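# Move tray to other desk, rearrange three objects upright

## Task

Bring the tray to the second desk and place it so it lies flat with nearly all of its footprint on that desk, with the plastic test tube resting on it and standing upright, right way up. The glue stick (either end down is fine) and the spice jar must each stand upright, right way up, on that second desk and not on the tray. Each object is judged on its own, and none of them counts unless the tray is flat, mostly on the second desk, and carrying the test tube. The robot must not fall over or be left leaning, or the task fails.

## Robot and tools

Robot: a Rainbow Robotics RB-Y1. It has a two-wheel drive base with rear casters (0.58 m wide, front edge 0.10 m ahead of the wheel axle, rear 0.57 m behind; a spin in place sweeps a 0.58 m radius), a folding leg/torso, a head, and two arms, each ending in a five-finger hand. Loose objects may occasionally be nudged by the scene.

Frames: all positions are in metres. The base frame has its origin on the floor between the drive wheels, x ahead, y to the left, z up. The chest, left_hand and right_hand lines are reported in it. The hand point sits 0.045 m in front of the palm; its +z runs along straightened fingers, +y out of the palm, +x across the palm (right hand: away from the thumb; left hand: toward the thumb). base_odometry is in the odometry frame (the base frame as it was at the start), counts wheel turns only, and gives heading in rad, left positive, -3.142 to 3.142.

Tool move: one action per call. Optional extras: cameras (list of head_camera, left_wrist_camera, right_wrist_camera or all; [] gives none; omitted gives all only for a call with no action) and blocking (true or omitted waits for every motion to settle; false returns within about 0.5 s while the robot keeps going). An action is base and/or joints, plus optional min_time_s; or target, optionally with min_time_s.
- base: a single object {"x_m_s", "turn_rad_s", "for_s"}, velocities relative to the robot, applied together for for_s seconds, then the base halts. x_m_s is forward speed in m/s (0 or 0.005 to 1.5 in magnitude, negative reverses); turn_rad_s is leftward turn rate in rad/s (0 or 0.02 to 1.509 in magnitude, negative turns right); for_s 0.1 to 5. Omitted velocities are 0. No sideways motion. Distance covered is roughly speed times for_s; acceleration is 0.4 m/s² (turning 0.5 rad/s²).
- joints: one object keyed by joint name, each value an absolute target (radians for body joints; -1 to 1 for fingers). Only named joints get new targets. Ranges: torso_squat_rad 0 to 1.2, torso_shift_rad -0.3 to 0.6, torso_pitch_rad -0.2 to 1.4 (positive leans forward), torso_yaw_rad -1.5 to 1.5 (raise both arms sideways by 0.2 rad or more first); shoulder_pitch -2.356 to 2.356 (negative swings forward/up); left_shoulder_roll_rad 0 to 3.141, right_shoulder_roll_rad -3.141 to 0 (outward lift); shoulder_yaw -2.094 to 2.094; elbow -2.617 to 0.01 (negative bends); forearm_roll -3.141 to 3.141; wrist_pitch -1.57 to 1.919; hand_roll -2.705 to 2.705; head_pan_rad -0.523 to 0.523; head_tilt_rad -0.35 to 1.57 (positive looks down). Torso combos must respect: squat + shift <= 1.52; squat - shift + pitch <= 1.57; shift + 0.5 pitch - 0.4 squat <= 0.7; shift + 0.3 pitch - 0.5 squat <= 0.39.
- Hand keys per side: <side>_hand_little, _ring, _middle, _index, _thumb_bend, _thumb_turn, each +1 open to -1 closed (thumb_turn -1 puts the thumb opposite the fingers). <side>_hand_force_limit (-1 to 1, about 0 to 10 N fingertip, 15 N for thumb) and <side>_hand_speed (-0.96 to 1) are settings. Both start low; for a soft grip use speed -0.94 or lower. A motor only starts when its target changes. A wrapped grip fits objects about 0.035 to 0.065 m thick and holds about 0.3 kg.
- target: one object {side: "left" or "right", x, y, z in metres in the base frame (-3 to 3), quat_wxyz as printed in the hand lines}. It is an absolute hand-point pose, solved into joint angles so the hand travels on an arc; break long moves into short steps. It is refused while an earlier move still runs.
- min_time_s: 0.1 to 8, lower bound in seconds for the arm, head and torso motions of that action.

Tool wait: seconds 0 to 10, plus cameras; returns state, ending early once running motions settle. stop: brakes every running motion (optional cameras). zoom_image: camera name and region [x0, y0, x1, y1] in image pixels, top-left origin, at most 504 by 504. show_instructions: shows the reference pages (a left-hand finger diagram). finished_scene: ends the scene irreversibly; the layout must stay correct without the robot.

Result lines: move reports done or the worst status. base_status, joint_status, left_hand_status, right_hand_status: done, moving, reached (within 10 mm and 2 degrees), short, refused (with a reason), off_target, not_followed, stopped, contact_stop, time_out, limit_stop_at_<name>, torque_fault, limit_stop_at_motor_heat. An unrequested stop blocks the later calls of that reply. on_its_own lists what the robot did unbidden. <side>_hand_stopped_by gives six words (little, ring, middle, index, thumb_bend, thumb_turn); <side>_<motor>_load_n are fingertip loads in N, dropping near 0 if a grip is lost. lidar_m: 12 distances in 30-degree sectors, first straight ahead, counter-clockwise; it misses glass and clear plastic. motor_effort: wheel effort in percent (peak in brackets). wheel_motors_off 1 means the wheels are disabled. Torques, wrist force and MOTOR HOT lines flag pushing and overheating.

Avoid: driving into desks (the base keeps pushing, may tip the robot, and the upper body can snag under an edge); fast bends or hard braking with arms stretched out or loaded; heavy loads far forward; arms hitting or pressing on each other (keep about 0.5 rad outward shoulder roll); pushing until a torque fault; dropping, slamming or letting objects fall; leaving the tray tilted or the robot leaning.

Each tool is called after "Request:" in YAML: its name, and indented under it one key for each argument.

Reference images:

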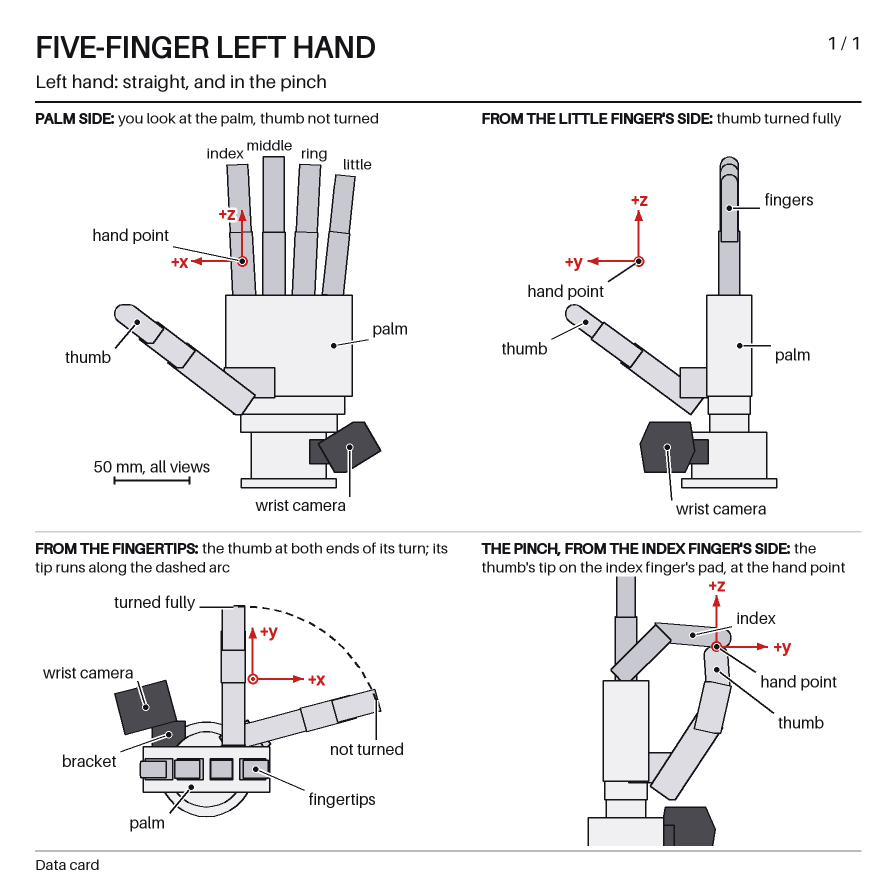

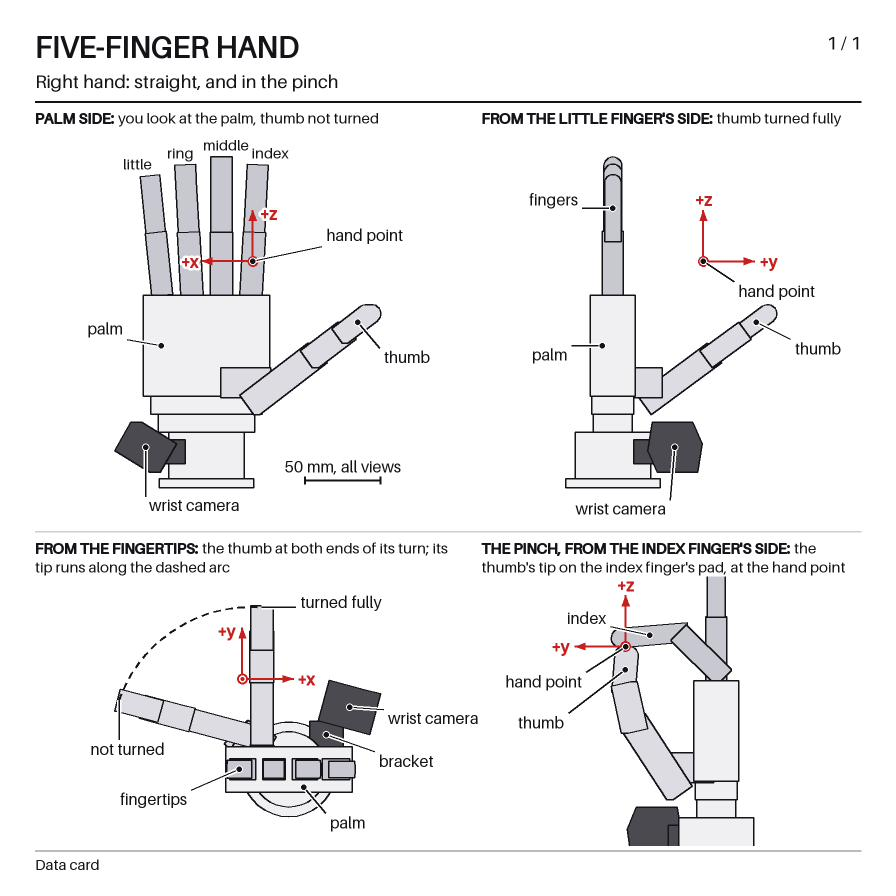

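## Session

Request:
move:

Scene clock: 0.00 s.
Joint torques (N m): no reading
External joint torques (N m): no reading
Wrist force (N): no reading
Wrist torque (N m): no reading
Wrist force, peak (N): no reading
base_odometry: x=+0.000 y=+0.000 heading=+0.000
lidar_m: 2.83 2.25 2.23 2.40 2.43 2.47 3.05 2.44 2.41 2.59 2.77 2.58
base_status: not commanded
joint_positions: torso_squat_rad=+0.350 torso_shift_rad=+0.000 torso_pitch_rad=+0.000 torso_yaw_rad=+0.000 left_shoulder_pitch_rad=+0.030 left_shoulder_roll_rad=+0.015 left_shoulder_yaw_rad=+0.032 left_elbow_rad=-0.133 left_forearm_roll_rad=-0.007 left_wrist_pitch_rad=+0.025 left_hand_roll_rad=+0.032 right_shoulder_pitch_rad=-0.033 right_shoulder_roll_rad=+0.000 right_shoulder_yaw_rad=+0.014 right_elbow_rad=-0.191 right_forearm_roll_rad=-0.036 right_wrist_pitch_rad=+0.039 right_hand_roll_rad=+0.016 head_pan_rad=+0.000 head_tilt_rad=+0.400 left_hand_little=+1.000 left_hand_ring=+1.000 left_hand_middle=+1.000 left_hand_index=+1.000 left_hand_thumb_turn=+1.000 left_hand_thumb_bend=+1.000 left_hand_force_limit=+0.000 left_hand_speed=-0.800 right_hand_little=+1.000 right_hand_ring=+1.000 right_hand_middle=+1.000 right_hand_index=+1.000 right_hand_thumb_turn=+1.000 right_hand_thumb_bend=+1.000 right_hand_force_limit=+0.000 right_hand_speed=-0.800
joint_status: not commanded
wheel_motors_off: 0
left_hand_stopped_by: target,target,target,target,target,target
right_hand_stopped_by: target,target,target,target,target,target
left_little_load_n: 0.0
left_ring_load_n: 0.0
left_middle_load_n: 0.0
left_index_load_n: 0.0
left_thumb_bend_load_n: 0.0
left_thumb_turn_load_n: -0.5
right_little_load_n: 0.0
right_ring_load_n: 0.0
right_middle_load_n: 0.0
right_index_load_n: 0.0
right_thumb_bend_load_n: 0.0
right_thumb_turn_load_n: 0.0
motor_effort: left_wheel=+0 right_wheel=+0
chest: x=-0.2280 y=+0.0009 z=+1.2475 quat_wxyz=(+1.000, -0.001, +0.000, +0.000) (m; base frame)
left_hand: x=-0.2447 y=+0.1998 z=+0.5117 quat_wxyz=(+0.034, -0.729, +0.683, -0.023) (m; base frame)
right_hand: x=-0.1715 y=-0.1869 z=+0.5134 quat_wxyz=(+0.066, -0.706, +0.702, -0.063) (m; base frame)
pictures: head_camera, left_wrist_camera, right_wrist_camera

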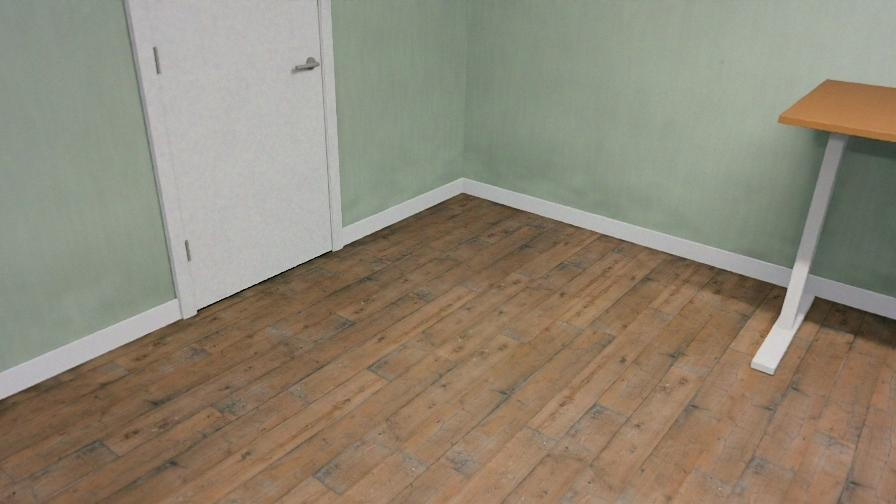

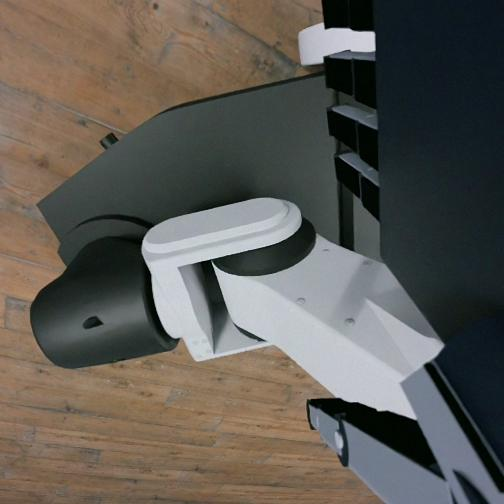

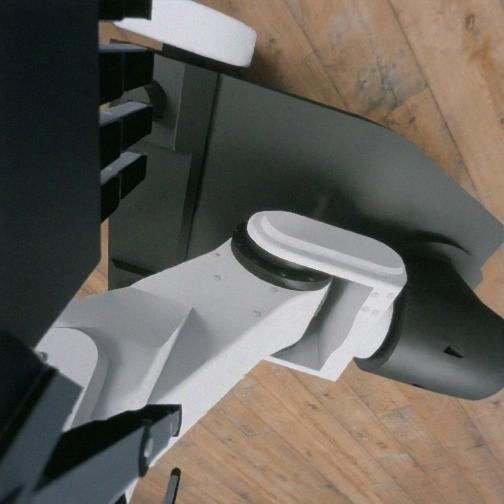

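Request:
move:
  joints: {"head_pan_rad": -0.5, "head_tilt_rad": 0.3}
  cameras: ["head_camera"]

Request:
move:
  joints: {"head_pan_rad": 0.5, "head_tilt_rad": 0.3}
  cameras: ["head_camera"]

Scene clock: 1.13 s.
Joint torques (N m): left_arm=[-0.32 -0.24 -0.33 0.3 0.07 0.13 -0.04] | right_arm=[-3.19 -0.5 -0.14 -0.62 -0.15 -0.31 0.1]
External joint torques (N m): left_arm=[0.41 -0.73 -0.36 0.17 0.06 0.35 -0.04] | right_arm=[-0.33 -0.06 -0.14 0.34 -0.19 0.09 0.1]
Wrist force (N): left_arm=[8.7 4.6 -4.1] | right_arm=[-0.6 6.5 10.7]
Wrist torque (N m): left_arm=[1.85 -1.95 0.65] | right_arm=[0.05 -0.23 0.58]
Wrist force, peak (N): left_arm=[9.3 5.1 -3.9] | right_arm=[-0.6 6.7 10.9]
move: done
base_odometry: x=+0.000 y=+0.000 heading=+0.000
lidar_m: 2.83 2.25 2.23 2.39 2.43 2.47 3.05 2.44 2.40 2.59 2.76 2.58
base_status: not commanded
joint_positions: torso_squat_rad=+0.350 torso_shift_rad=+0.000 torso_pitch_rad=+0.000 torso_yaw_rad=+0.000 left_shoulder_pitch_rad=+0.030 left_shoulder_roll_rad=+0.015 left_shoulder_yaw_rad=+0.032 left_elbow_rad=-0.133 left_forearm_roll_rad=-0.007 left_wrist_pitch_rad=+0.025 left_hand_roll_rad=+0.032 right_shoulder_pitch_rad=-0.033 right_shoulder_roll_rad=+0.000 right_shoulder_yaw_rad=+0.014 right_elbow_rad=-0.191 right_forearm_roll_rad=-0.036 right_wrist_pitch_rad=+0.039 right_hand_roll_rad=+0.016 head_pan_rad=-0.500 head_tilt_rad=+0.300 left_hand_little=+1.000 left_hand_ring=+1.000 left_hand_middle=+1.000 left_hand_index=+1.000 left_hand_thumb_turn=+1.000 left_hand_thumb_bend=+1.000 left_hand_force_limit=+0.000 left_hand_speed=-0.800 right_hand_little=+1.000 right_hand_ring=+1.000 right_hand_middle=+1.000 right_hand_index=+1.000 right_hand_thumb_turn=+1.000 right_hand_thumb_bend=+1.000 right_hand_force_limit=+0.000 right_hand_speed=-0.800
joint_status: all done
wheel_motors_off: 0
left_hand_stopped_by: target,target,target,target,target,target
right_hand_stopped_by: target,target,target,target,target,target
left_little_load_n: 0.0
left_ring_load_n: 0.0
left_middle_load_n: 0.0
left_index_load_n: 0.0
left_thumb_bend_load_n: 0.0
left_thumb_turn_load_n: 0.0
right_little_load_n: 0.0
right_ring_load_n: 0.0
right_middle_load_n: 0.0
right_index_load_n: 0.0
right_thumb_bend_load_n: 0.0
right_thumb_turn_load_n: -0.5
motor_effort: left_wheel=+1(1) right_wheel=+0(1)
chest: x=-0.2280 y=+0.0009 z=+1.2475 quat_wxyz=(+1.000, -0.001, +0.000, +0.000) (m; base frame)
left_hand: x=-0.2447 y=+0.1998 z=+0.5117 quat_wxyz=(+0.034, -0.729, +0.683, -0.023) (m; base frame)
right_hand: x=-0.1715 y=-0.1869 z=+0.5134 quat_wxyz=(+0.066, -0.706, +0.702, -0.063) (m; base frame)
pictures: head_camera
camera_calibration:
head_camera: T_world_to_cam=[[-0.455176, -0.890356, 0.00895773, -0.11104], [-0.295255, 0.141436, -0.944892, 1.36578], [0.840023, -0.432737, -0.32726, 0.59935], [0, 0, 0, 1]] pos_world=[-0.150758, -0.032675, 1.48765]

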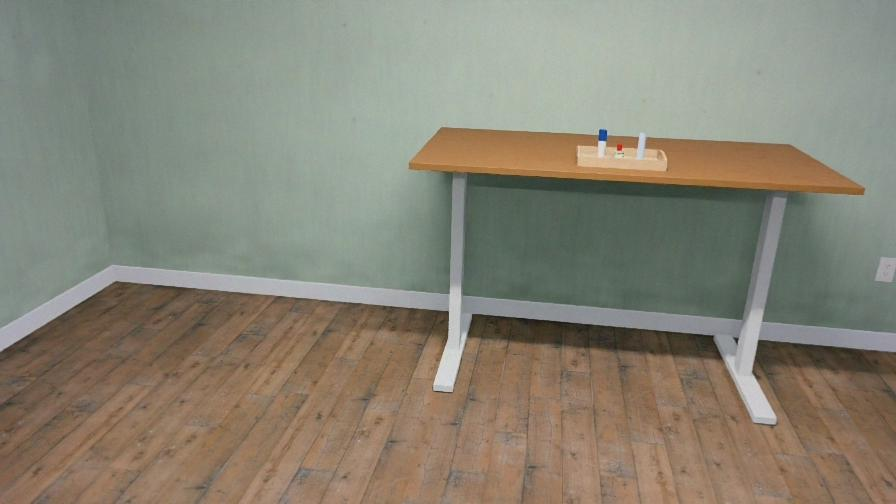

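Scene clock: 2.47 s.
Joint torques (N m): left_arm=[-0.26 0.22 -0.89 0.08 -0.06 0.03 -0.1] | right_arm=[-3.19 -0.44 -0.37 -0.46 -0.12 -0.35 0.02]
External joint torques (N m): left_arm=[0.47 -0.27 -0.91 -0.05 -0.07 0.25 -0.1] | right_arm=[-0.33 0 -0.38 0.51 -0.16 0.05 0.02]
Wrist force (N): left_arm=[9.4 4.6 -3.7] | right_arm=[-0.7 6.4 10.7]
Wrist torque (N m): left_arm=[1.84 -2.04 0.70] | right_arm=[0.03 -0.20 0.56]
Wrist force, peak (N): left_arm=[9.2 5.4 -4.3] | right_arm=[-0.7 6.6 11.1]
move: done
base_odometry: x=+0.000 y=+0.000 heading=+0.000
lidar_m: 2.83 2.25 2.23 2.40 2.43 2.47 3.05 2.44 2.41 2.59 2.77 2.58
base_status: not commanded
joint_positions: torso_squat_rad=+0.350 torso_shift_rad=+0.000 torso_pitch_rad=+0.000 torso_yaw_rad=+0.000 left_shoulder_pitch_rad=+0.030 left_shoulder_roll_rad=+0.015 left_shoulder_yaw_rad=+0.032 left_elbow_rad=-0.133 left_forearm_roll_rad=-0.007 left_wrist_pitch_rad=+0.025 left_hand_roll_rad=+0.032 right_shoulder_pitch_rad=-0.033 right_shoulder_roll_rad=+0.000 right_shoulder_yaw_rad=+0.014 right_elbow_rad=-0.191 right_forearm_roll_rad=-0.036 right_wrist_pitch_rad=+0.039 right_hand_roll_rad=+0.016 head_pan_rad=+0.500 head_tilt_rad=+0.300 left_hand_little=+1.000 left_hand_ring=+1.000 left_hand_middle=+1.000 left_hand_index=+1.000 left_hand_thumb_turn=+1.000 left_hand_thumb_bend=+1.000 left_hand_force_limit=+0.000 left_hand_speed=-0.800 right_hand_little=+1.000 right_hand_ring=+1.000 right_hand_middle=+1.000 right_hand_index=+1.000 right_hand_thumb_turn=+1.000 right_hand_thumb_bend=+1.000 right_hand_force_limit=+0.000 right_hand_speed=-0.800
joint_status: all done
wheel_motors_off: 0
left_hand_stopped_by: target,target,target,target,target,target
right_hand_stopped_by: target,target,target,target,target,target
left_little_load_n: 0.0
left_ring_load_n: 0.0
left_middle_load_n: 0.0
left_index_load_n: 0.0
left_thumb_bend_load_n: -0.5
left_thumb_turn_load_n: 0.0
right_little_load_n: 0.0
right_ring_load_n: 0.0
right_middle_load_n: 0.0
right_index_load_n: 0.0
right_thumb_bend_load_n: 0.0
right_thumb_turn_load_n: 0.0
motor_effort: left_wheel=+2(2) right_wheel=+0(1)
chest: x=-0.2280 y=+0.0009 z=+1.2475 quat_wxyz=(+1.000, -0.001, +0.000, +0.000) (m; base frame)
left_hand: x=-0.2447 y=+0.1998 z=+0.5117 quat_wxyz=(+0.034, -0.729, +0.683, -0.023) (m; base frame)
right_hand: x=-0.1715 y=-0.1869 z=+0.5134 quat_wxyz=(+0.066, -0.706, +0.702, -0.063) (m; base frame)
pictures: head_camera
camera_calibration:
head_camera: T_world_to_cam=[[0.503133, -0.864163, 0.00892158, 0.0863718], [-0.279564, -0.172519, -0.9445, 1.36879], [0.817742, 0.472715, -0.328389, 0.595346], [0, 0, 0, 1]] pos_world=[-0.147631, 0.0293524, 1.48756]

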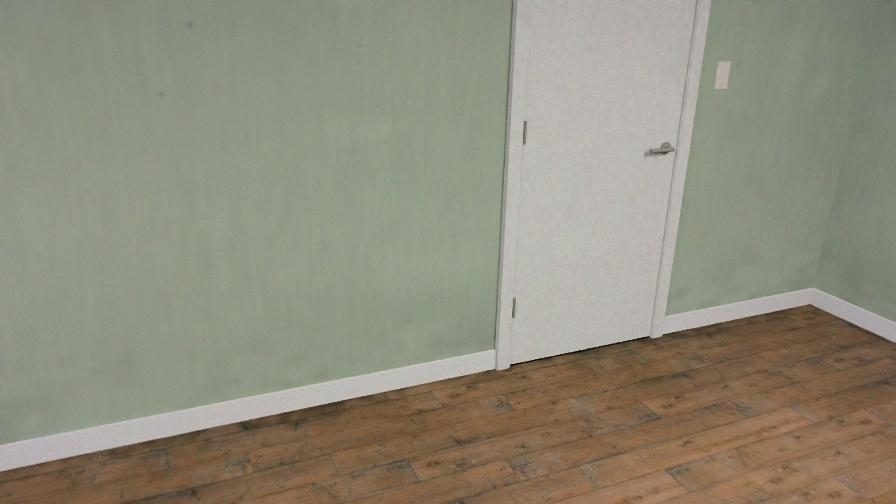

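Request:
move:
  joints: {"head_pan_rad": -0.5, "head_tilt_rad": 0.3}
  cameras: ["head_camera"]

Request:
zoom_image:
  camera: "head_camera"
  region: [550, 110, 700, 194]

Scene clock: 3.93 s.
Joint torques (N m): left_arm=[-0.36 0.24 -0.53 0.26 -0.06 -0.06 -0.06] | right_arm=[-3.1 -0.39 -0.16 -0.53 -0.15 -0.35 0.01]
External joint torques (N m): left_arm=[0.37 -0.25 -0.56 0.13 -0.07 0.16 -0.06] | right_arm=[-0.24 0.05 -0.17 0.44 -0.19 0.05 0.01]
Wrist force (N): left_arm=[9.5 4.5 -3.5] | right_arm=[-0.3 6.5 10.6]
Wrist torque (N m): left_arm=[1.81 -2.05 0.72] | right_arm=[0.05 -0.27 0.59]
Wrist force, peak (N): left_arm=[9.9 4.8 -3.9] | right_arm=[-0.6 6.7 11.0]
move: done
base_odometry: x=+0.000 y=+0.000 heading=+0.000
lidar_m: 2.83 2.26 2.23 2.40 2.43 2.47 3.05 2.44 2.41 2.59 2.76 2.58
base_status: not commanded
joint_positions: torso_squat_rad=+0.350 torso_shift_rad=+0.000 torso_pitch_rad=+0.000 torso_yaw_rad=+0.000 left_shoulder_pitch_rad=+0.030 left_shoulder_roll_rad=+0.015 left_shoulder_yaw_rad=+0.032 left_elbow_rad=-0.133 left_forearm_roll_rad=-0.007 left_wrist_pitch_rad=+0.025 left_hand_roll_rad=+0.032 right_shoulder_pitch_rad=-0.033 right_shoulder_roll_rad=+0.000 right_shoulder_yaw_rad=+0.014 right_elbow_rad=-0.191 right_forearm_roll_rad=-0.036 right_wrist_pitch_rad=+0.039 right_hand_roll_rad=+0.016 head_pan_rad=-0.500 head_tilt_rad=+0.300 left_hand_little=+1.000 left_hand_ring=+1.000 left_hand_middle=+1.000 left_hand_index=+1.000 left_hand_thumb_turn=+1.000 left_hand_thumb_bend=+1.000 left_hand_force_limit=+0.000 left_hand_speed=-0.800 right_hand_little=+1.000 right_hand_ring=+1.000 right_hand_middle=+1.000 right_hand_index=+1.000 right_hand_thumb_turn=+1.000 right_hand_thumb_bend=+1.000 right_hand_force_limit=+0.000 right_hand_speed=-0.800
joint_status: all done
wheel_motors_off: 0
left_hand_stopped_by: target,target,target,target,target,target
right_hand_stopped_by: target,target,target,target,target,target
left_little_load_n: 0.0
left_ring_load_n: 0.0
left_middle_load_n: 0.0
left_index_load_n: 0.0
left_thumb_bend_load_n: 0.0
left_thumb_turn_load_n: 0.0
right_little_load_n: 0.0
right_ring_load_n: 0.0
right_middle_load_n: 0.0
right_index_load_n: 0.0
right_thumb_bend_load_n: 0.0
right_thumb_turn_load_n: 0.0
motor_effort: left_wheel=+0(1) right_wheel=+0(0)
chest: x=-0.2280 y=+0.0009 z=+1.2475 quat_wxyz=(+1.000, -0.001, +0.000, +0.000) (m; base frame)
left_hand: x=-0.2447 y=+0.1998 z=+0.5117 quat_wxyz=(+0.034, -0.729, +0.683, -0.023) (m; base frame)
right_hand: x=-0.1715 y=-0.1869 z=+0.5134 quat_wxyz=(+0.066, -0.706, +0.702, -0.063) (m; base frame)
pictures: head_camera
camera_calibration:
head_camera: T_world_to_cam=[[-0.455176, -0.890356, 0.00895773, -0.11104], [-0.295255, 0.141436, -0.944892, 1.36578], [0.840023, -0.432737, -0.32726, 0.59935], [0, 0, 0, 1]] pos_world=[-0.150758, -0.032675, 1.48765]

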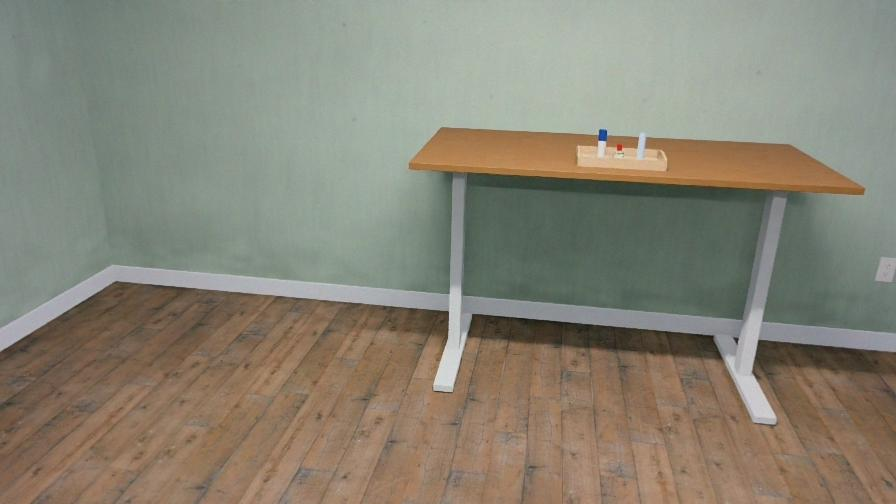

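Scaled by 3.360 from the camera's 896x504 image, which has a finer 1280x720 frame.

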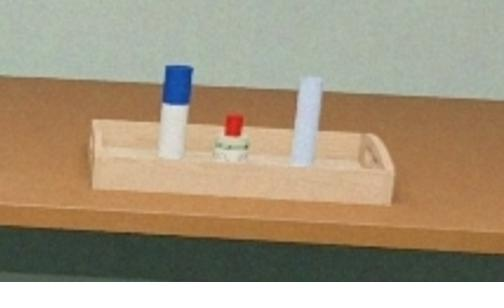

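Request:
move:
  base: {"turn_rad_s": -1.0, "for_s": 2.2}
  joints: {"head_pan_rad": 0.0}
  cameras: ["head_camera"]

Request:
move:
  joints: {"head_pan_rad": -0.5}
  cameras: ["head_camera"]

Scene clock: 8.87 s.
Joint torques (N m): left_arm=[-0.22 -0.1 -0.53 0.32 -0.07 0.05 -0.08] | right_arm=[-2.94 -0.18 -0.29 -0.5 -0.13 -0.31 0.04]
External joint torques (N m): left_arm=[0.51 -0.59 -0.56 0.19 -0.08 0.27 -0.08] | right_arm=[-0.08 0.26 -0.29 0.47 -0.18 0.09 0.04]
Wrist force (N): left_arm=[8.6 4.4 -3.6] | right_arm=[-0.5 6.7 10.5]
Wrist torque (N m): left_arm=[1.80 -1.91 0.65] | right_arm=[0.08 -0.24 0.59]
Wrist force, peak (N): left_arm=[9.4 5.5 -4.2] | right_arm=[-0.5 6.6 11.0]
move: done
base_odometry: x=+0.000 y=+0.000 heading=-2.199
lidar_m: 2.41 2.51 2.76 2.60 3.14 2.33 2.22 2.32 2.41 2.40 2.46 2.49
base_status: done (sent for 2.2 of 2.2 s)
joint_positions: torso_squat_rad=+0.350 torso_shift_rad=+0.000 torso_pitch_rad=+0.000 torso_yaw_rad=+0.000 left_shoulder_pitch_rad=+0.030 left_shoulder_roll_rad=+0.015 left_shoulder_yaw_rad=+0.032 left_elbow_rad=-0.133 left_forearm_roll_rad=-0.007 left_wrist_pitch_rad=+0.025 left_hand_roll_rad=+0.032 right_shoulder_pitch_rad=-0.033 right_shoulder_roll_rad=+0.000 right_shoulder_yaw_rad=+0.014 right_elbow_rad=-0.191 right_forearm_roll_rad=-0.036 right_wrist_pitch_rad=+0.039 right_hand_roll_rad=+0.016 head_pan_rad=+0.000 head_tilt_rad=+0.300 left_hand_little=+1.000 left_hand_ring=+1.000 left_hand_middle=+1.000 left_hand_index=+1.000 left_hand_thumb_turn=+1.000 left_hand_thumb_bend=+1.000 left_hand_force_limit=+0.000 left_hand_speed=-0.800 right_hand_little=+1.000 right_hand_ring=+1.000 right_hand_middle=+1.000 right_hand_index=+1.000 right_hand_thumb_turn=+1.000 right_hand_thumb_bend=+1.000 right_hand_force_limit=+0.000 right_hand_speed=-0.800
joint_status: all done
wheel_motors_off: 0
left_hand_stopped_by: target,target,target,target,target,target
right_hand_stopped_by: target,target,target,target,target,target
left_little_load_n: 0.0
left_ring_load_n: 0.0
left_middle_load_n: 0.0
left_index_load_n: 0.0
left_thumb_bend_load_n: 0.0
left_thumb_turn_load_n: 0.0
right_little_load_n: 0.0
right_ring_load_n: 0.0
right_middle_load_n: 0.0
right_index_load_n: 0.0
right_thumb_bend_load_n: 0.0
right_thumb_turn_load_n: 0.0
motor_effort: left_wheel=+15(38) right_wheel=+2(25)
chest: x=-0.2281 y=+0.0009 z=+1.2475 quat_wxyz=(+1.000, -0.001, +0.000, +0.000) (m; base frame)
left_hand: x=-0.2447 y=+0.1998 z=+0.5117 quat_wxyz=(+0.034, -0.729, +0.683, -0.023) (m; base frame)
right_hand: x=-0.1715 y=-0.1870 z=+0.5134 quat_wxyz=(+0.066, -0.706, +0.702, -0.063) (m; base frame)
pictures: head_camera
camera_calibration:
head_camera: T_world_to_cam=[[0.027318, -0.999585, 0.00910316, -0.0117136], [-0.327437, -0.017552, -0.94471, 1.35908], [0.944478, 0.0228268, -0.327781, 0.621188], [0, 0, 0, 1]] pos_world=[-0.141365, -0.00203386, 1.48765]

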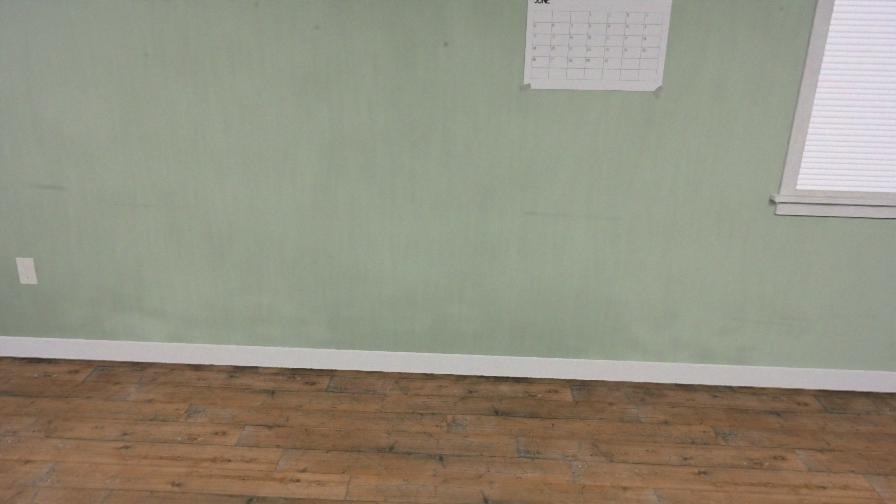

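Scene clock: 9.87 s.
Joint torques (N m): left_arm=[-0.51 0.39 -0.67 0.23 -0.02 0.04 -0.14] | right_arm=[-3.15 -0.36 -0.11 -0.5 -0.22 -0.34 0.09]
External joint torques (N m): left_arm=[0.22 -0.1 -0.69 0.1 -0.03 0.25 -0.14] | right_arm=[-0.29 0.08 -0.11 0.47 -0.27 0.06 0.09]
Wrist force (N): left_arm=[9.2 4.6 -3.3] | right_arm=[-0.6 6.5 10.7]
Wrist torque (N m): left_arm=[1.79 -2.02 0.71] | right_arm=[0.04 -0.24 0.57]
Wrist force, peak (N): left_arm=[9.5 4.9 -3.8] | right_arm=[-0.8 6.8 10.8]
move: done
base_odometry: x=+0.000 y=+0.000 heading=-2.199
lidar_m: 2.40 2.51 2.77 2.61 3.14 2.32 2.22 2.32 2.41 2.41 2.45 2.49
base_status: not commanded
joint_positions: torso_squat_rad=+0.350 torso_shift_rad=+0.000 torso_pitch_rad=+0.000 torso_yaw_rad=+0.000 left_shoulder_pitch_rad=+0.030 left_shoulder_roll_rad=+0.015 left_shoulder_yaw_rad=+0.032 left_elbow_rad=-0.133 left_forearm_roll_rad=-0.007 left_wrist_pitch_rad=+0.025 left_hand_roll_rad=+0.032 right_shoulder_pitch_rad=-0.033 right_shoulder_roll_rad=+0.000 right_shoulder_yaw_rad=+0.014 right_elbow_rad=-0.191 right_forearm_roll_rad=-0.036 right_wrist_pitch_rad=+0.039 right_hand_roll_rad=+0.016 head_pan_rad=-0.500 head_tilt_rad=+0.300 left_hand_little=+1.000 left_hand_ring=+1.000 left_hand_middle=+1.000 left_hand_index=+1.000 left_hand_thumb_turn=+1.000 left_hand_thumb_bend=+1.000 left_hand_force_limit=+0.000 left_hand_speed=-0.800 right_hand_little=+1.000 right_hand_ring=+1.000 right_hand_middle=+1.000 right_hand_index=+1.000 right_hand_thumb_turn=+1.000 right_hand_thumb_bend=+1.000 right_hand_force_limit=+0.000 right_hand_speed=-0.800
joint_status: all done
wheel_motors_off: 0
left_hand_stopped_by: target,target,target,target,target,target
right_hand_stopped_by: target,target,target,target,target,target
left_little_load_n: 0.0
left_ring_load_n: 0.0
left_middle_load_n: 0.0
left_index_load_n: 0.0
left_thumb_bend_load_n: 0.0
left_thumb_turn_load_n: 0.0
right_little_load_n: 0.0
right_ring_load_n: 0.0
right_middle_load_n: -0.5
right_index_load_n: 0.0
right_thumb_bend_load_n: 0.0
right_thumb_turn_load_n: 0.0
motor_effort: left_wheel=+14(15) right_wheel=+2(2)
chest: x=-0.2281 y=+0.0009 z=+1.2475 quat_wxyz=(+1.000, -0.001, +0.000, +0.000) (m; base frame)
left_hand: x=-0.2447 y=+0.1998 z=+0.5117 quat_wxyz=(+0.034, -0.729, +0.683, -0.023) (m; base frame)
right_hand: x=-0.1715 y=-0.1870 z=+0.5134 quat_wxyz=(+0.066, -0.706, +0.702, -0.063) (m; base frame)
pictures: head_camera
camera_calibration:
head_camera: T_world_to_cam=[[-0.455191, -0.890349, 0.00891586, -0.111025], [-0.295155, 0.141436, -0.944923, 1.36581], [0.84005, -0.432752, -0.327171, 0.599305], [0, 0, 0, 1]] pos_world=[-0.150858, -0.0326749, 1.48765]

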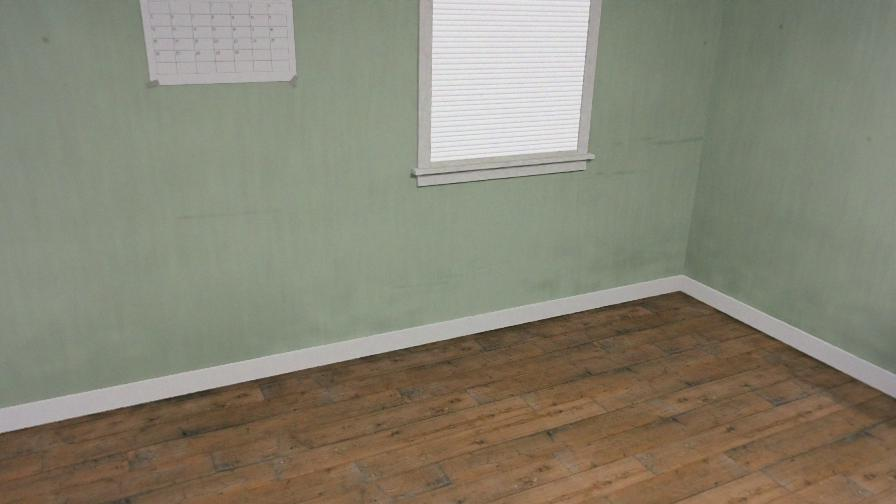

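Request:
move:
  base: {"turn_rad_s": -1.0, "for_s": 1.2}
  joints: {"head_pan_rad": 0.0}
  cameras: ["head_camera"]

Scene clock: 12.87 s.
Joint torques (N m): left_arm=[-0.45 0.51 -0.56 0.19 -0.04 0.15 -0.16] | right_arm=[-3.1 -0.22 -0.16 -0.52 -0.17 -0.39 0.11]
External joint torques (N m): left_arm=[0.28 0.02 -0.59 0.07 -0.05 0.37 -0.16] | right_arm=[-0.24 0.22 -0.17 0.45 -0.21 0.01 0.11]
Wrist force (N): left_arm=[9.5 4.6 -3.7] | right_arm=[-0.5 6.5 10.6]
Wrist torque (N m): left_arm=[1.85 -2.07 0.73] | right_arm=[0.04 -0.25 0.58]
Wrist force, peak (N): left_arm=[9.9 5.2 -3.7] | right_arm=[-0.6 6.7 11.0]
move: done
base_odometry: x=+0.000 y=+0.000 heading=-2.919
lidar_m: 2.67 2.40 2.42 2.94 2.79 2.61 2.46 2.22 2.24 2.72 2.40 2.44
base_status: done (sent for 1.2 of 1.2 s)
joint_positions: torso_squat_rad=+0.350 torso_shift_rad=+0.000 torso_pitch_rad=+0.000 torso_yaw_rad=+0.000 left_shoulder_pitch_rad=+0.030 left_shoulder_roll_rad=+0.015 left_shoulder_yaw_rad=+0.032 left_elbow_rad=-0.133 left_forearm_roll_rad=-0.007 left_wrist_pitch_rad=+0.025 left_hand_roll_rad=+0.032 right_shoulder_pitch_rad=-0.033 right_shoulder_roll_rad=+0.000 right_shoulder_yaw_rad=+0.014 right_elbow_rad=-0.191 right_forearm_roll_rad=-0.036 right_wrist_pitch_rad=+0.039 right_hand_roll_rad=+0.016 head_pan_rad=+0.000 head_tilt_rad=+0.300 left_hand_little=+1.000 left_hand_ring=+1.000 left_hand_middle=+1.000 left_hand_index=+1.000 left_hand_thumb_turn=+1.000 left_hand_thumb_bend=+1.000 left_hand_force_limit=+0.000 left_hand_speed=-0.800 right_hand_little=+1.000 right_hand_ring=+1.000 right_hand_middle=+1.000 right_hand_index=+1.000 right_hand_thumb_turn=+1.000 right_hand_thumb_bend=+1.000 right_hand_force_limit=+0.000 right_hand_speed=-0.800
joint_status: all done
wheel_motors_off: 0
left_hand_stopped_by: target,target,target,target,target,target
right_hand_stopped_by: target,target,target,target,target,target
left_little_load_n: 0.0
left_ring_load_n: 0.0
left_middle_load_n: -0.5
left_index_load_n: 0.0
left_thumb_bend_load_n: 0.0
left_thumb_turn_load_n: 0.0
right_little_load_n: 0.0
right_ring_load_n: 0.0
right_middle_load_n: 0.0
right_index_load_n: 0.0
right_thumb_bend_load_n: 0.0
right_thumb_turn_load_n: 0.0
motor_effort: left_wheel=+16(33) right_wheel=+1(14)
chest: x=-0.2280 y=+0.0009 z=+1.2475 quat_wxyz=(+1.000, -0.001, +0.000, +0.000) (m; base frame)
left_hand: x=-0.2447 y=+0.1998 z=+0.5117 quat_wxyz=(+0.034, -0.729, +0.683, -0.023) (m; base frame)
right_hand: x=-0.1715 y=-0.1870 z=+0.5134 quat_wxyz=(+0.066, -0.706, +0.702, -0.063) (m; base frame)
pictures: head_camera
camera_calibration:
head_camera: T_world_to_cam=[[0.0272241, -0.999588, 0.00913743, -0.01178], [-0.327439, -0.0175537, -0.944709, 1.35911], [0.94448, 0.0227269, -0.327782, 0.621095], [0, 0, 0, 1]] pos_world=[-0.141266, -0.00203336, 1.48765]

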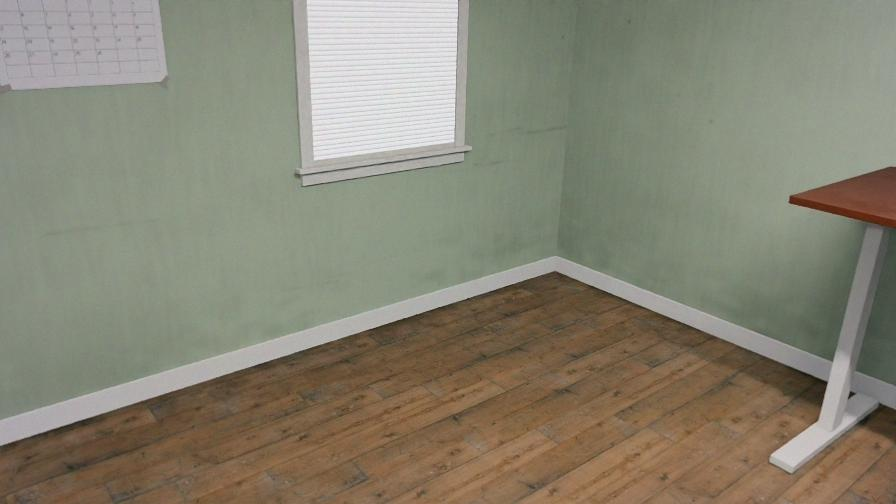

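Request:
move:
  base: {"turn_rad_s": -1.0, "for_s": 0.8}
  joints: {"head_pan_rad": 0.0, "head_tilt_rad": 0.4}
  cameras: ["head_camera"]

Scene clock: 15.17 s.
Joint torques (N m): left_arm=[0.12 0.19 -0.49 0.23 -0.09 -0.04 -0.11] | right_arm=[-3.2 -0.19 -0.04 -0.54 -0.15 -0.33 0.05]
External joint torques (N m): left_arm=[0.85 -0.29 -0.52 0.1 -0.1 0.17 -0.11] | right_arm=[-0.34 0.26 -0.05 0.43 -0.19 0.07 0.05]
Wrist force (N): left_arm=[8.9 4.8 -3.8] | right_arm=[-0.8 6.6 10.6]
Wrist torque (N m): left_arm=[1.88 -1.94 0.68] | right_arm=[0.06 -0.20 0.57]
Wrist force, peak (N): left_arm=[9.9 5.0 -3.9] | right_arm=[-0.6 6.8 10.8]
move: done
base_odometry: x=+0.000 y=+0.000 heading=+3.045
lidar_m: 2.94 2.48 2.41 2.52 2.79 2.60 3.08 2.28 2.22 2.33 2.41 2.40
base_status: done (sent for 0.8 of 0.8 s)
joint_positions: torso_squat_rad=+0.350 torso_shift_rad=+0.000 torso_pitch_rad=+0.000 torso_yaw_rad=+0.000 left_shoulder_pitch_rad=+0.030 left_shoulder_roll_rad=+0.015 left_shoulder_yaw_rad=+0.032 left_elbow_rad=-0.133 left_forearm_roll_rad=-0.007 left_wrist_pitch_rad=+0.025 left_hand_roll_rad=+0.032 right_shoulder_pitch_rad=-0.033 right_shoulder_roll_rad=+0.000 right_shoulder_yaw_rad=+0.014 right_elbow_rad=-0.191 right_forearm_roll_rad=-0.036 right_wrist_pitch_rad=+0.039 right_hand_roll_rad=+0.016 head_pan_rad=+0.000 head_tilt_rad=+0.400 left_hand_little=+1.000 left_hand_ring=+1.000 left_hand_middle=+1.000 left_hand_index=+1.000 left_hand_thumb_turn=+1.000 left_hand_thumb_bend=+1.000 left_hand_force_limit=+0.000 left_hand_speed=-0.800 right_hand_little=+1.000 right_hand_ring=+1.000 right_hand_middle=+1.000 right_hand_index=+1.000 right_hand_thumb_turn=+1.000 right_hand_thumb_bend=+1.000 right_hand_force_limit=+0.000 right_hand_speed=-0.800
joint_status: all done
wheel_motors_off: 0
left_hand_stopped_by: target,target,target,target,target,target
right_hand_stopped_by: target,target,target,target,target,target
left_little_load_n: 0.0
left_ring_load_n: 0.0
left_middle_load_n: 0.0
left_index_load_n: 0.0
left_thumb_bend_load_n: 0.0
left_thumb_turn_load_n: 0.0
right_little_load_n: 0.0
right_ring_load_n: 0.0
right_middle_load_n: 0.0
right_index_load_n: 0.0
right_thumb_bend_load_n: -0.5
right_thumb_turn_load_n: 0.0
motor_effort: left_wheel=+16(32) right_wheel=+1(14)
chest: x=-0.2280 y=+0.0009 z=+1.2475 quat_wxyz=(+1.000, -0.001, +0.000, +0.000) (m; base frame)
left_hand: x=-0.2447 y=+0.1998 z=+0.5117 quat_wxyz=(+0.034, -0.729, +0.683, -0.023) (m; base frame)
right_hand: x=-0.1715 y=-0.1870 z=+0.5134 quat_wxyz=(+0.066, -0.706, +0.702, -0.063) (m; base frame)
pictures: head_camera
camera_calibration:
head_camera: T_world_to_cam=[[0.0278671, -0.999592, 0.00633, -0.00757072], [-0.420064, -0.0174565, -0.907326, 1.2859], [0.907066, 0.0226255, -0.420379, 0.747496], [0, 0, 0, 1]] pos_world=[-0.137658, -0.00203287, 1.48101]

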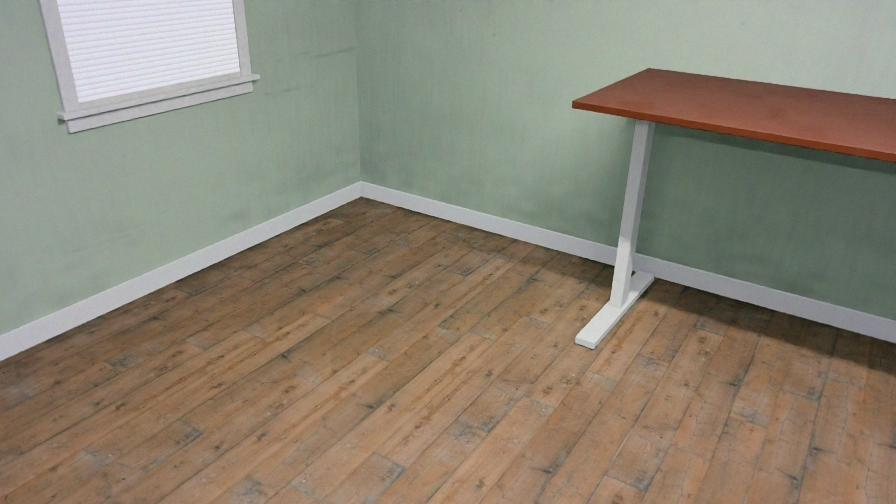

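Request:
move:
  joints: {"head_pan_rad": -0.5, "head_tilt_rad": 0.3}
  cameras: ["head_camera"]

Scene clock: 16.33 s.
Joint torques (N m): left_arm=[-0.5 0.2 -0.51 0.34 -0.02 0.04 -0.09] | right_arm=[-3.19 -0.23 -0.09 -0.51 -0.18 -0.31 0.08]
External joint torques (N m): left_arm=[0.23 -0.29 -0.54 0.21 -0.03 0.26 -0.09] | right_arm=[-0.33 0.21 -0.1 0.46 -0.22 0.08 0.08]
Wrist force (N): left_arm=[9.3 4.5 -3.7] | right_arm=[-0.7 6.6 10.6]
Wrist torque (N m): left_arm=[1.79 -2.05 0.69] | right_arm=[0.05 -0.22 0.58]
Wrist force, peak (N): left_arm=[10.0 4.9 -3.9] | right_arm=[-0.7 6.7 10.8]
move: done
base_odometry: x=+0.000 y=+0.000 heading=+3.045
lidar_m: 2.94 2.48 2.41 2.52 2.79 2.61 3.08 2.29 2.22 2.33 2.40 2.40
base_status: not commanded
joint_positions: torso_squat_rad=+0.350 torso_shift_rad=+0.000 torso_pitch_rad=+0.000 torso_yaw_rad=+0.000 left_shoulder_pitch_rad=+0.030 left_shoulder_roll_rad=+0.015 left_shoulder_yaw_rad=+0.032 left_elbow_rad=-0.133 left_forearm_roll_rad=-0.007 left_wrist_pitch_rad=+0.025 left_hand_roll_rad=+0.032 right_shoulder_pitch_rad=-0.033 right_shoulder_roll_rad=+0.000 right_shoulder_yaw_rad=+0.014 right_elbow_rad=-0.191 right_forearm_roll_rad=-0.036 right_wrist_pitch_rad=+0.039 right_hand_roll_rad=+0.016 head_pan_rad=-0.500 head_tilt_rad=+0.300 left_hand_little=+1.000 left_hand_ring=+1.000 left_hand_middle=+1.000 left_hand_index=+1.000 left_hand_thumb_turn=+1.000 left_hand_thumb_bend=+1.000 left_hand_force_limit=+0.000 left_hand_speed=-0.800 right_hand_little=+1.000 right_hand_ring=+1.000 right_hand_middle=+1.000 right_hand_index=+1.000 right_hand_thumb_turn=+1.000 right_hand_thumb_bend=+1.000 right_hand_force_limit=+0.000 right_hand_speed=-0.800
joint_status: all done
wheel_motors_off: 0
left_hand_stopped_by: target,target,target,target,target,target
right_hand_stopped_by: target,target,target,target,target,target
left_little_load_n: 0.0
left_ring_load_n: 0.0
left_middle_load_n: 0.0
left_index_load_n: 0.0
left_thumb_bend_load_n: 0.0
left_thumb_turn_load_n: 0.0
right_little_load_n: 0.0
right_ring_load_n: 0.0
right_middle_load_n: 0.0
right_index_load_n: 0.0
right_thumb_bend_load_n: 0.0
right_thumb_turn_load_n: 0.0
motor_effort: left_wheel=+16(17) right_wheel=+2(2)
chest: x=-0.2280 y=+0.0009 z=+1.2475 quat_wxyz=(+1.000, -0.001, +0.000, +0.000) (m; base frame)
left_hand: x=-0.2447 y=+0.1998 z=+0.5117 quat_wxyz=(+0.034, -0.729, +0.683, -0.023) (m; base frame)
right_hand: x=-0.1715 y=-0.1870 z=+0.5134 quat_wxyz=(+0.066, -0.706, +0.702, -0.063) (m; base frame)
pictures: head_camera
camera_calibration:
head_camera: T_world_to_cam=[[-0.45519, -0.890349, 0.00891468, -0.110978], [-0.295233, 0.141477, -0.944892, 1.36578], [0.840023, -0.432738, -0.32726, 0.599349], [0, 0, 0, 1]] pos_world=[-0.150758, -0.032675, 1.48765]

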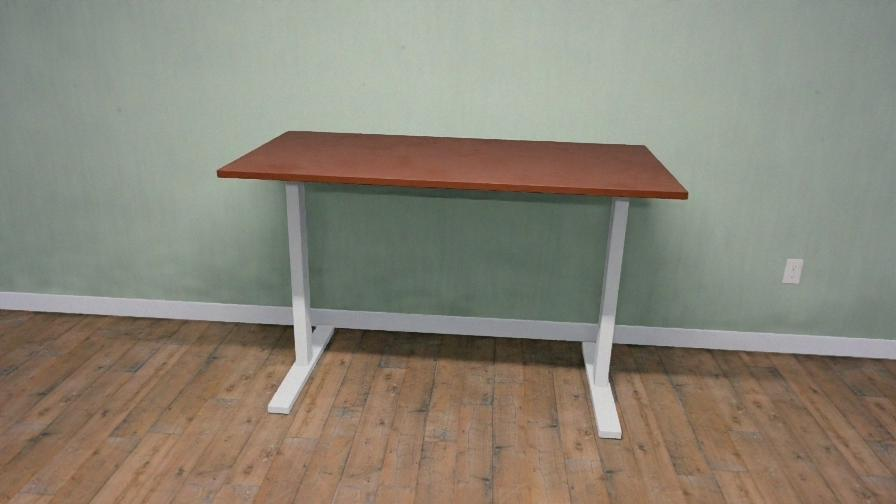

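Request:
move:
  base: {"turn_rad_s": 1.0, "for_s": 2.4}
  joints: {"head_pan_rad": 0.0, "head_tilt_rad": 0.4}
  cameras: ["head_camera"]

Scene clock: 23.13 s.
Joint torques (N m): left_arm=[-0.62 0.25 -0.51 0.43 0.09 0.07 -0.12] | right_arm=[-3.06 -0.47 -0.24 -0.54 -0.08 -0.35 0.2]
External joint torques (N m): left_arm=[0.11 -0.25 -0.53 0.3 0.08 0.29 -0.12] | right_arm=[-0.2 -0.04 -0.25 0.43 -0.12 0.05 0.2]
Wrist force (N): left_arm=[9.2 4.7 -3.5] | right_arm=[-0.6 6.7 10.8]
Wrist torque (N m): left_arm=[1.85 -2.00 0.72] | right_arm=[0.07 -0.23 0.57]
Wrist force, peak (N): left_arm=[9.8 5.5 -3.8] | right_arm=[-0.6 6.7 10.9]
move: done
base_odometry: x=+0.000 y=+0.000 heading=-0.838
lidar_m: 2.77 2.59 2.46 2.24 2.25 2.70 2.40 2.45 2.69 2.41 2.42 2.91
base_status: done (sent for 2.4 of 2.4 s)
joint_positions: torso_squat_rad=+0.350 torso_shift_rad=+0.000 torso_pitch_rad=+0.000 torso_yaw_rad=+0.000 left_shoulder_pitch_rad=+0.030 left_shoulder_roll_rad=+0.015 left_shoulder_yaw_rad=+0.032 left_elbow_rad=-0.133 left_forearm_roll_rad=-0.007 left_wrist_pitch_rad=+0.025 left_hand_roll_rad=+0.032 right_shoulder_pitch_rad=-0.033 right_shoulder_roll_rad=+0.000 right_shoulder_yaw_rad=+0.014 right_elbow_rad=-0.191 right_forearm_roll_rad=-0.036 right_wrist_pitch_rad=+0.039 right_hand_roll_rad=+0.016 head_pan_rad=+0.000 head_tilt_rad=+0.400 left_hand_little=+1.000 left_hand_ring=+1.000 left_hand_middle=+1.000 left_hand_index=+1.000 left_hand_thumb_turn=+1.000 left_hand_thumb_bend=+1.000 left_hand_force_limit=+0.000 left_hand_speed=-0.800 right_hand_little=+1.000 right_hand_ring=+1.000 right_hand_middle=+1.000 right_hand_index=+1.000 right_hand_thumb_turn=+1.000 right_hand_thumb_bend=+1.000 right_hand_force_limit=+0.000 right_hand_speed=-0.800
joint_status: all done
wheel_motors_off: 0
left_hand_stopped_by: target,target,target,target,target,target
right_hand_stopped_by: target,target,target,target,target,target
left_little_load_n: 0.0
left_ring_load_n: 0.0
left_middle_load_n: 0.0
left_index_load_n: 0.0
left_thumb_bend_load_n: 0.0
left_thumb_turn_load_n: 0.0
right_little_load_n: 0.0
right_ring_load_n: 0.0
right_middle_load_n: 0.0
right_index_load_n: 0.0
right_thumb_bend_load_n: 0.0
right_thumb_turn_load_n: 0.0
motor_effort: left_wheel=+4(39) right_wheel=+12(38)
chest: x=-0.2281 y=+0.0009 z=+1.2475 quat_wxyz=(+1.000, -0.001, +0.000, +0.000) (m; base frame)
left_hand: x=-0.2447 y=+0.1998 z=+0.5117 quat_wxyz=(+0.034, -0.729, +0.683, -0.023) (m; base frame)
right_hand: x=-0.1715 y=-0.1870 z=+0.5134 quat_wxyz=(+0.066, -0.706, +0.702, -0.063) (m; base frame)
pictures: head_camera
camera_calibration:
head_camera: T_world_to_cam=[[0.0278672, -0.999592, 0.00633033, -0.00767114], [-0.420064, -0.0174568, -0.907326, 1.2859], [0.907066, 0.0226255, -0.420379, 0.747499], [0, 0, 0, 1]] pos_world=[-0.137658, -0.00213287, 1.48101]

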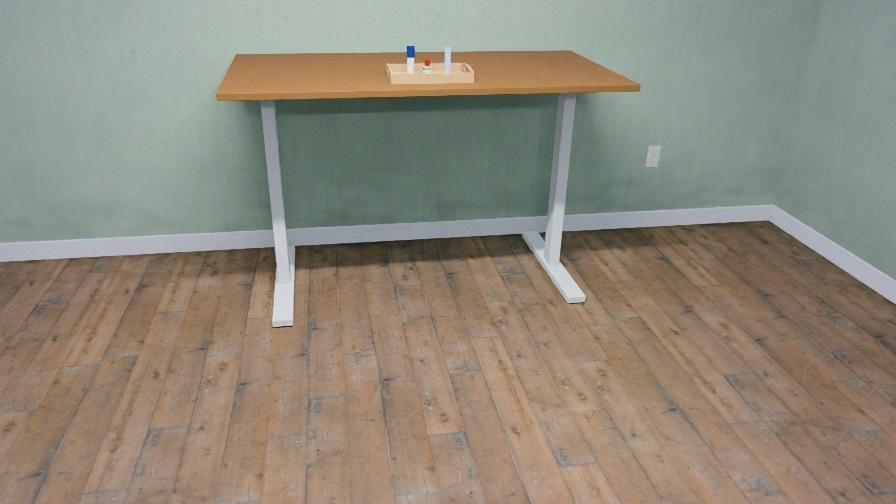

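Request:
move:
  base: {"x_m_s": 0.4, "for_s": 4.45}
  cameras: []

Request:
move:
  base: {"turn_rad_s": 0.3, "for_s": 0.617}
  joints: {"head_pan_rad": 0.0, "head_tilt_rad": 0.6}
  cameras: ["head_camera"]

Scene clock: 29.33 s.
Joint torques (N m): left_arm=[0.15 0.03 0.02 0.42 -0.13 -0.15 -0.01] | right_arm=[-3.06 -0.02 -0.26 -0.55 -0.11 -0.33 0.06]
External joint torques (N m): left_arm=[0.88 -0.46 0 0.29 -0.13 0.06 -0.01] | right_arm=[-0.2 0.42 -0.27 0.42 -0.16 0.06 0.06]
Wrist force (N): left_arm=[9.2 4.6 -3.4] | right_arm=[-0.4 6.6 10.8]
Wrist torque (N m): left_arm=[1.82 -2.01 0.68] | right_arm=[0.04 -0.27 0.58]
Wrist force, peak (N): left_arm=[9.8 5.2 -3.9] | right_arm=[-0.6 6.7 11.0]
move: done
base_odometry: x=+1.196 y=-1.328 heading=-0.838
lidar_m: 1.30 1.04 1.01 2.57 2.57 3.12 4.18 3.74 2.31 2.06 2.07 1.05
base_status: done (sent for 4.47 of 4.47 s)
joint_positions: torso_squat_rad=+0.350 torso_shift_rad=+0.000 torso_pitch_rad=+0.000 torso_yaw_rad=+0.000 left_shoulder_pitch_rad=+0.030 left_shoulder_roll_rad=+0.015 left_shoulder_yaw_rad=+0.032 left_elbow_rad=-0.133 left_forearm_roll_rad=-0.007 left_wrist_pitch_rad=+0.025 left_hand_roll_rad=+0.032 right_shoulder_pitch_rad=-0.033 right_shoulder_roll_rad=+0.000 right_shoulder_yaw_rad=+0.014 right_elbow_rad=-0.191 right_forearm_roll_rad=-0.036 right_wrist_pitch_rad=+0.039 right_hand_roll_rad=+0.016 head_pan_rad=+0.000 head_tilt_rad=+0.400 left_hand_little=+1.000 left_hand_ring=+1.000 left_hand_middle=+1.000 left_hand_index=+1.000 left_hand_thumb_turn=+1.000 left_hand_thumb_bend=+1.000 left_hand_force_limit=+0.000 left_hand_speed=-0.800 right_hand_little=+1.000 right_hand_ring=+1.000 right_hand_middle=+1.000 right_hand_index=+1.000 right_hand_thumb_turn=+1.000 right_hand_thumb_bend=+1.000 right_hand_force_limit=+0.000 right_hand_speed=-0.800
joint_status: not commanded
wheel_motors_off: 0
left_hand_stopped_by: target,target,target,target,target,target
right_hand_stopped_by: target,target,target,target,target,target
left_little_load_n: 0.0
left_ring_load_n: 0.0
left_middle_load_n: 0.0
left_index_load_n: 0.0
left_thumb_bend_load_n: 0.0
left_thumb_turn_load_n: 0.0
right_little_load_n: 0.0
right_ring_load_n: 0.0
right_middle_load_n: 0.0
right_index_load_n: 0.0
right_thumb_bend_load_n: 0.0
right_thumb_turn_load_n: -0.5
motor_effort: left_wheel=+7(34) right_wheel=-5(35)
chest: x=-0.2280 y=+0.0009 z=+1.2475 quat_wxyz=(+1.000, -0.001, +0.000, +0.000) (m; base frame)
left_hand: x=-0.2446 y=+0.1998 z=+0.5117 quat_wxyz=(+0.034, -0.729, +0.683, -0.023) (m; base frame)
right_hand: x=-0.1715 y=-0.1870 z=+0.5134 quat_wxyz=(+0.066, -0.706, +0.702, -0.063) (m; base frame)
pictures: none
No camera images: "cameras" was empty.

Scene clock: 31.13 s.
Joint torques (N m): left_arm=[0.21 0.39 -0.33 0.46 -0.19 -0.05 -0.11] | right_arm=[-3.07 -0.41 -0.14 -0.57 -0.21 -0.38 0.05]
External joint torques (N m): left_arm=[0.93 -0.11 -0.36 0.33 -0.2 0.17 -0.11] | right_arm=[-0.21 0.02 -0.15 0.4 -0.25 0.02 0.05]
Wrist force (N): left_arm=[9.4 4.8 -3.9] | right_arm=[-0.5 6.7 10.6]
Wrist torque (N m): left_arm=[1.86 -2.06 0.68] | right_arm=[0.06 -0.24 0.59]
Wrist force, peak (N): left_arm=[9.5 5.2 -3.8] | right_arm=[-0.7 6.8 10.9]
move: done
base_odometry: x=+1.196 y=-1.328 heading=-0.648
lidar_m: 1.30 1.01 1.83 2.57 2.68 3.63 4.11 2.95 2.15 2.06 1.86 1.05
base_status: done (sent for 0.63 of 0.63 s)
joint_positions: torso_squat_rad=+0.350 torso_shift_rad=+0.000 torso_pitch_rad=+0.000 torso_yaw_rad=+0.000 left_shoulder_pitch_rad=+0.030 left_shoulder_roll_rad=+0.015 left_shoulder_yaw_rad=+0.032 left_elbow_rad=-0.133 left_forearm_roll_rad=-0.007 left_wrist_pitch_rad=+0.025 left_hand_roll_rad=+0.032 right_shoulder_pitch_rad=-0.033 right_shoulder_roll_rad=+0.000 right_shoulder_yaw_rad=+0.014 right_elbow_rad=-0.191 right_forearm_roll_rad=-0.036 right_wrist_pitch_rad=+0.039 right_hand_roll_rad=+0.016 head_pan_rad=+0.000 head_tilt_rad=+0.600 left_hand_little=+1.000 left_hand_ring=+1.000 left_hand_middle=+1.000 left_hand_index=+1.000 left_hand_thumb_turn=+1.000 left_hand_thumb_bend=+1.000 left_hand_force_limit=+0.000 left_hand_speed=-0.800 right_hand_little=+1.000 right_hand_ring=+1.000 right_hand_middle=+1.000 right_hand_index=+1.000 right_hand_thumb_turn=+1.000 right_hand_thumb_bend=+1.000 right_hand_force_limit=+0.000 right_hand_speed=-0.800
joint_status: all done
wheel_motors_off: 0
left_hand_stopped_by: target,target,target,target,target,target
right_hand_stopped_by: target,target,target,target,target,target
left_little_load_n: 0.0
left_ring_load_n: 0.0
left_middle_load_n: 0.0
left_index_load_n: 0.0
left_thumb_bend_load_n: 0.0
left_thumb_turn_load_n: 0.0
right_little_load_n: 0.0
right_ring_load_n: 0.0
right_middle_load_n: 0.0
right_index_load_n: 0.0
right_thumb_bend_load_n: -0.5
right_thumb_turn_load_n: 0.0
motor_effort: left_wheel=-14(43) right_wheel=-3(34)
chest: x=-0.2280 y=+0.0009 z=+1.2475 quat_wxyz=(+1.000, -0.001, +0.000, +0.000) (m; base frame)
left_hand: x=-0.2446 y=+0.1998 z=+0.5117 quat_wxyz=(+0.034, -0.729, +0.683, -0.023) (m; base frame)
right_hand: x=-0.1715 y=-0.1870 z=+0.5134 quat_wxyz=(+0.066, -0.706, +0.702, -0.063) (m; base frame)
pictures: head_camera
camera_calibration:
head_camera: T_world_to_cam=[[0.0284296, -0.999596, 0.000645715, 0.0006829], [-0.592041, -0.0173588, -0.805721, 1.10342], [0.805406, 0.0225241, -0.592295, 0.975361], [0, 0, 0, 1]] pos_world=[-0.13231, -0.00213238, 1.46675]

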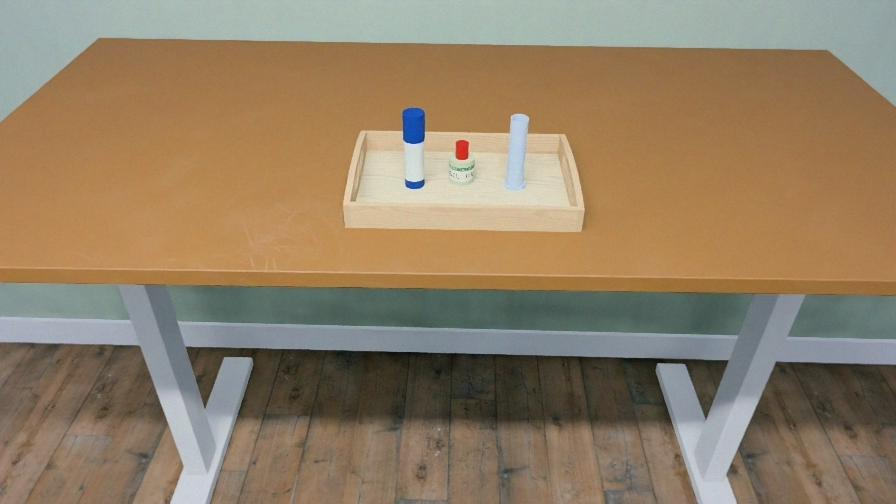

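Request:
zoom_image:
  camera: "head_camera"
  region: [330, 90, 600, 242]

Scaled by 1.867 from the camera's 896x504 image, which has a finer 1280x720 frame.

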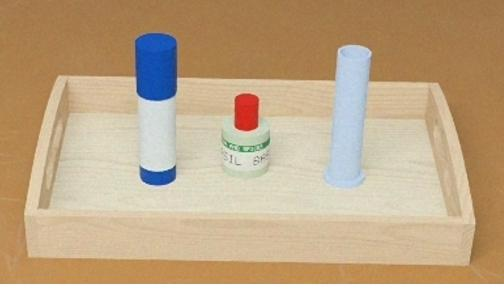

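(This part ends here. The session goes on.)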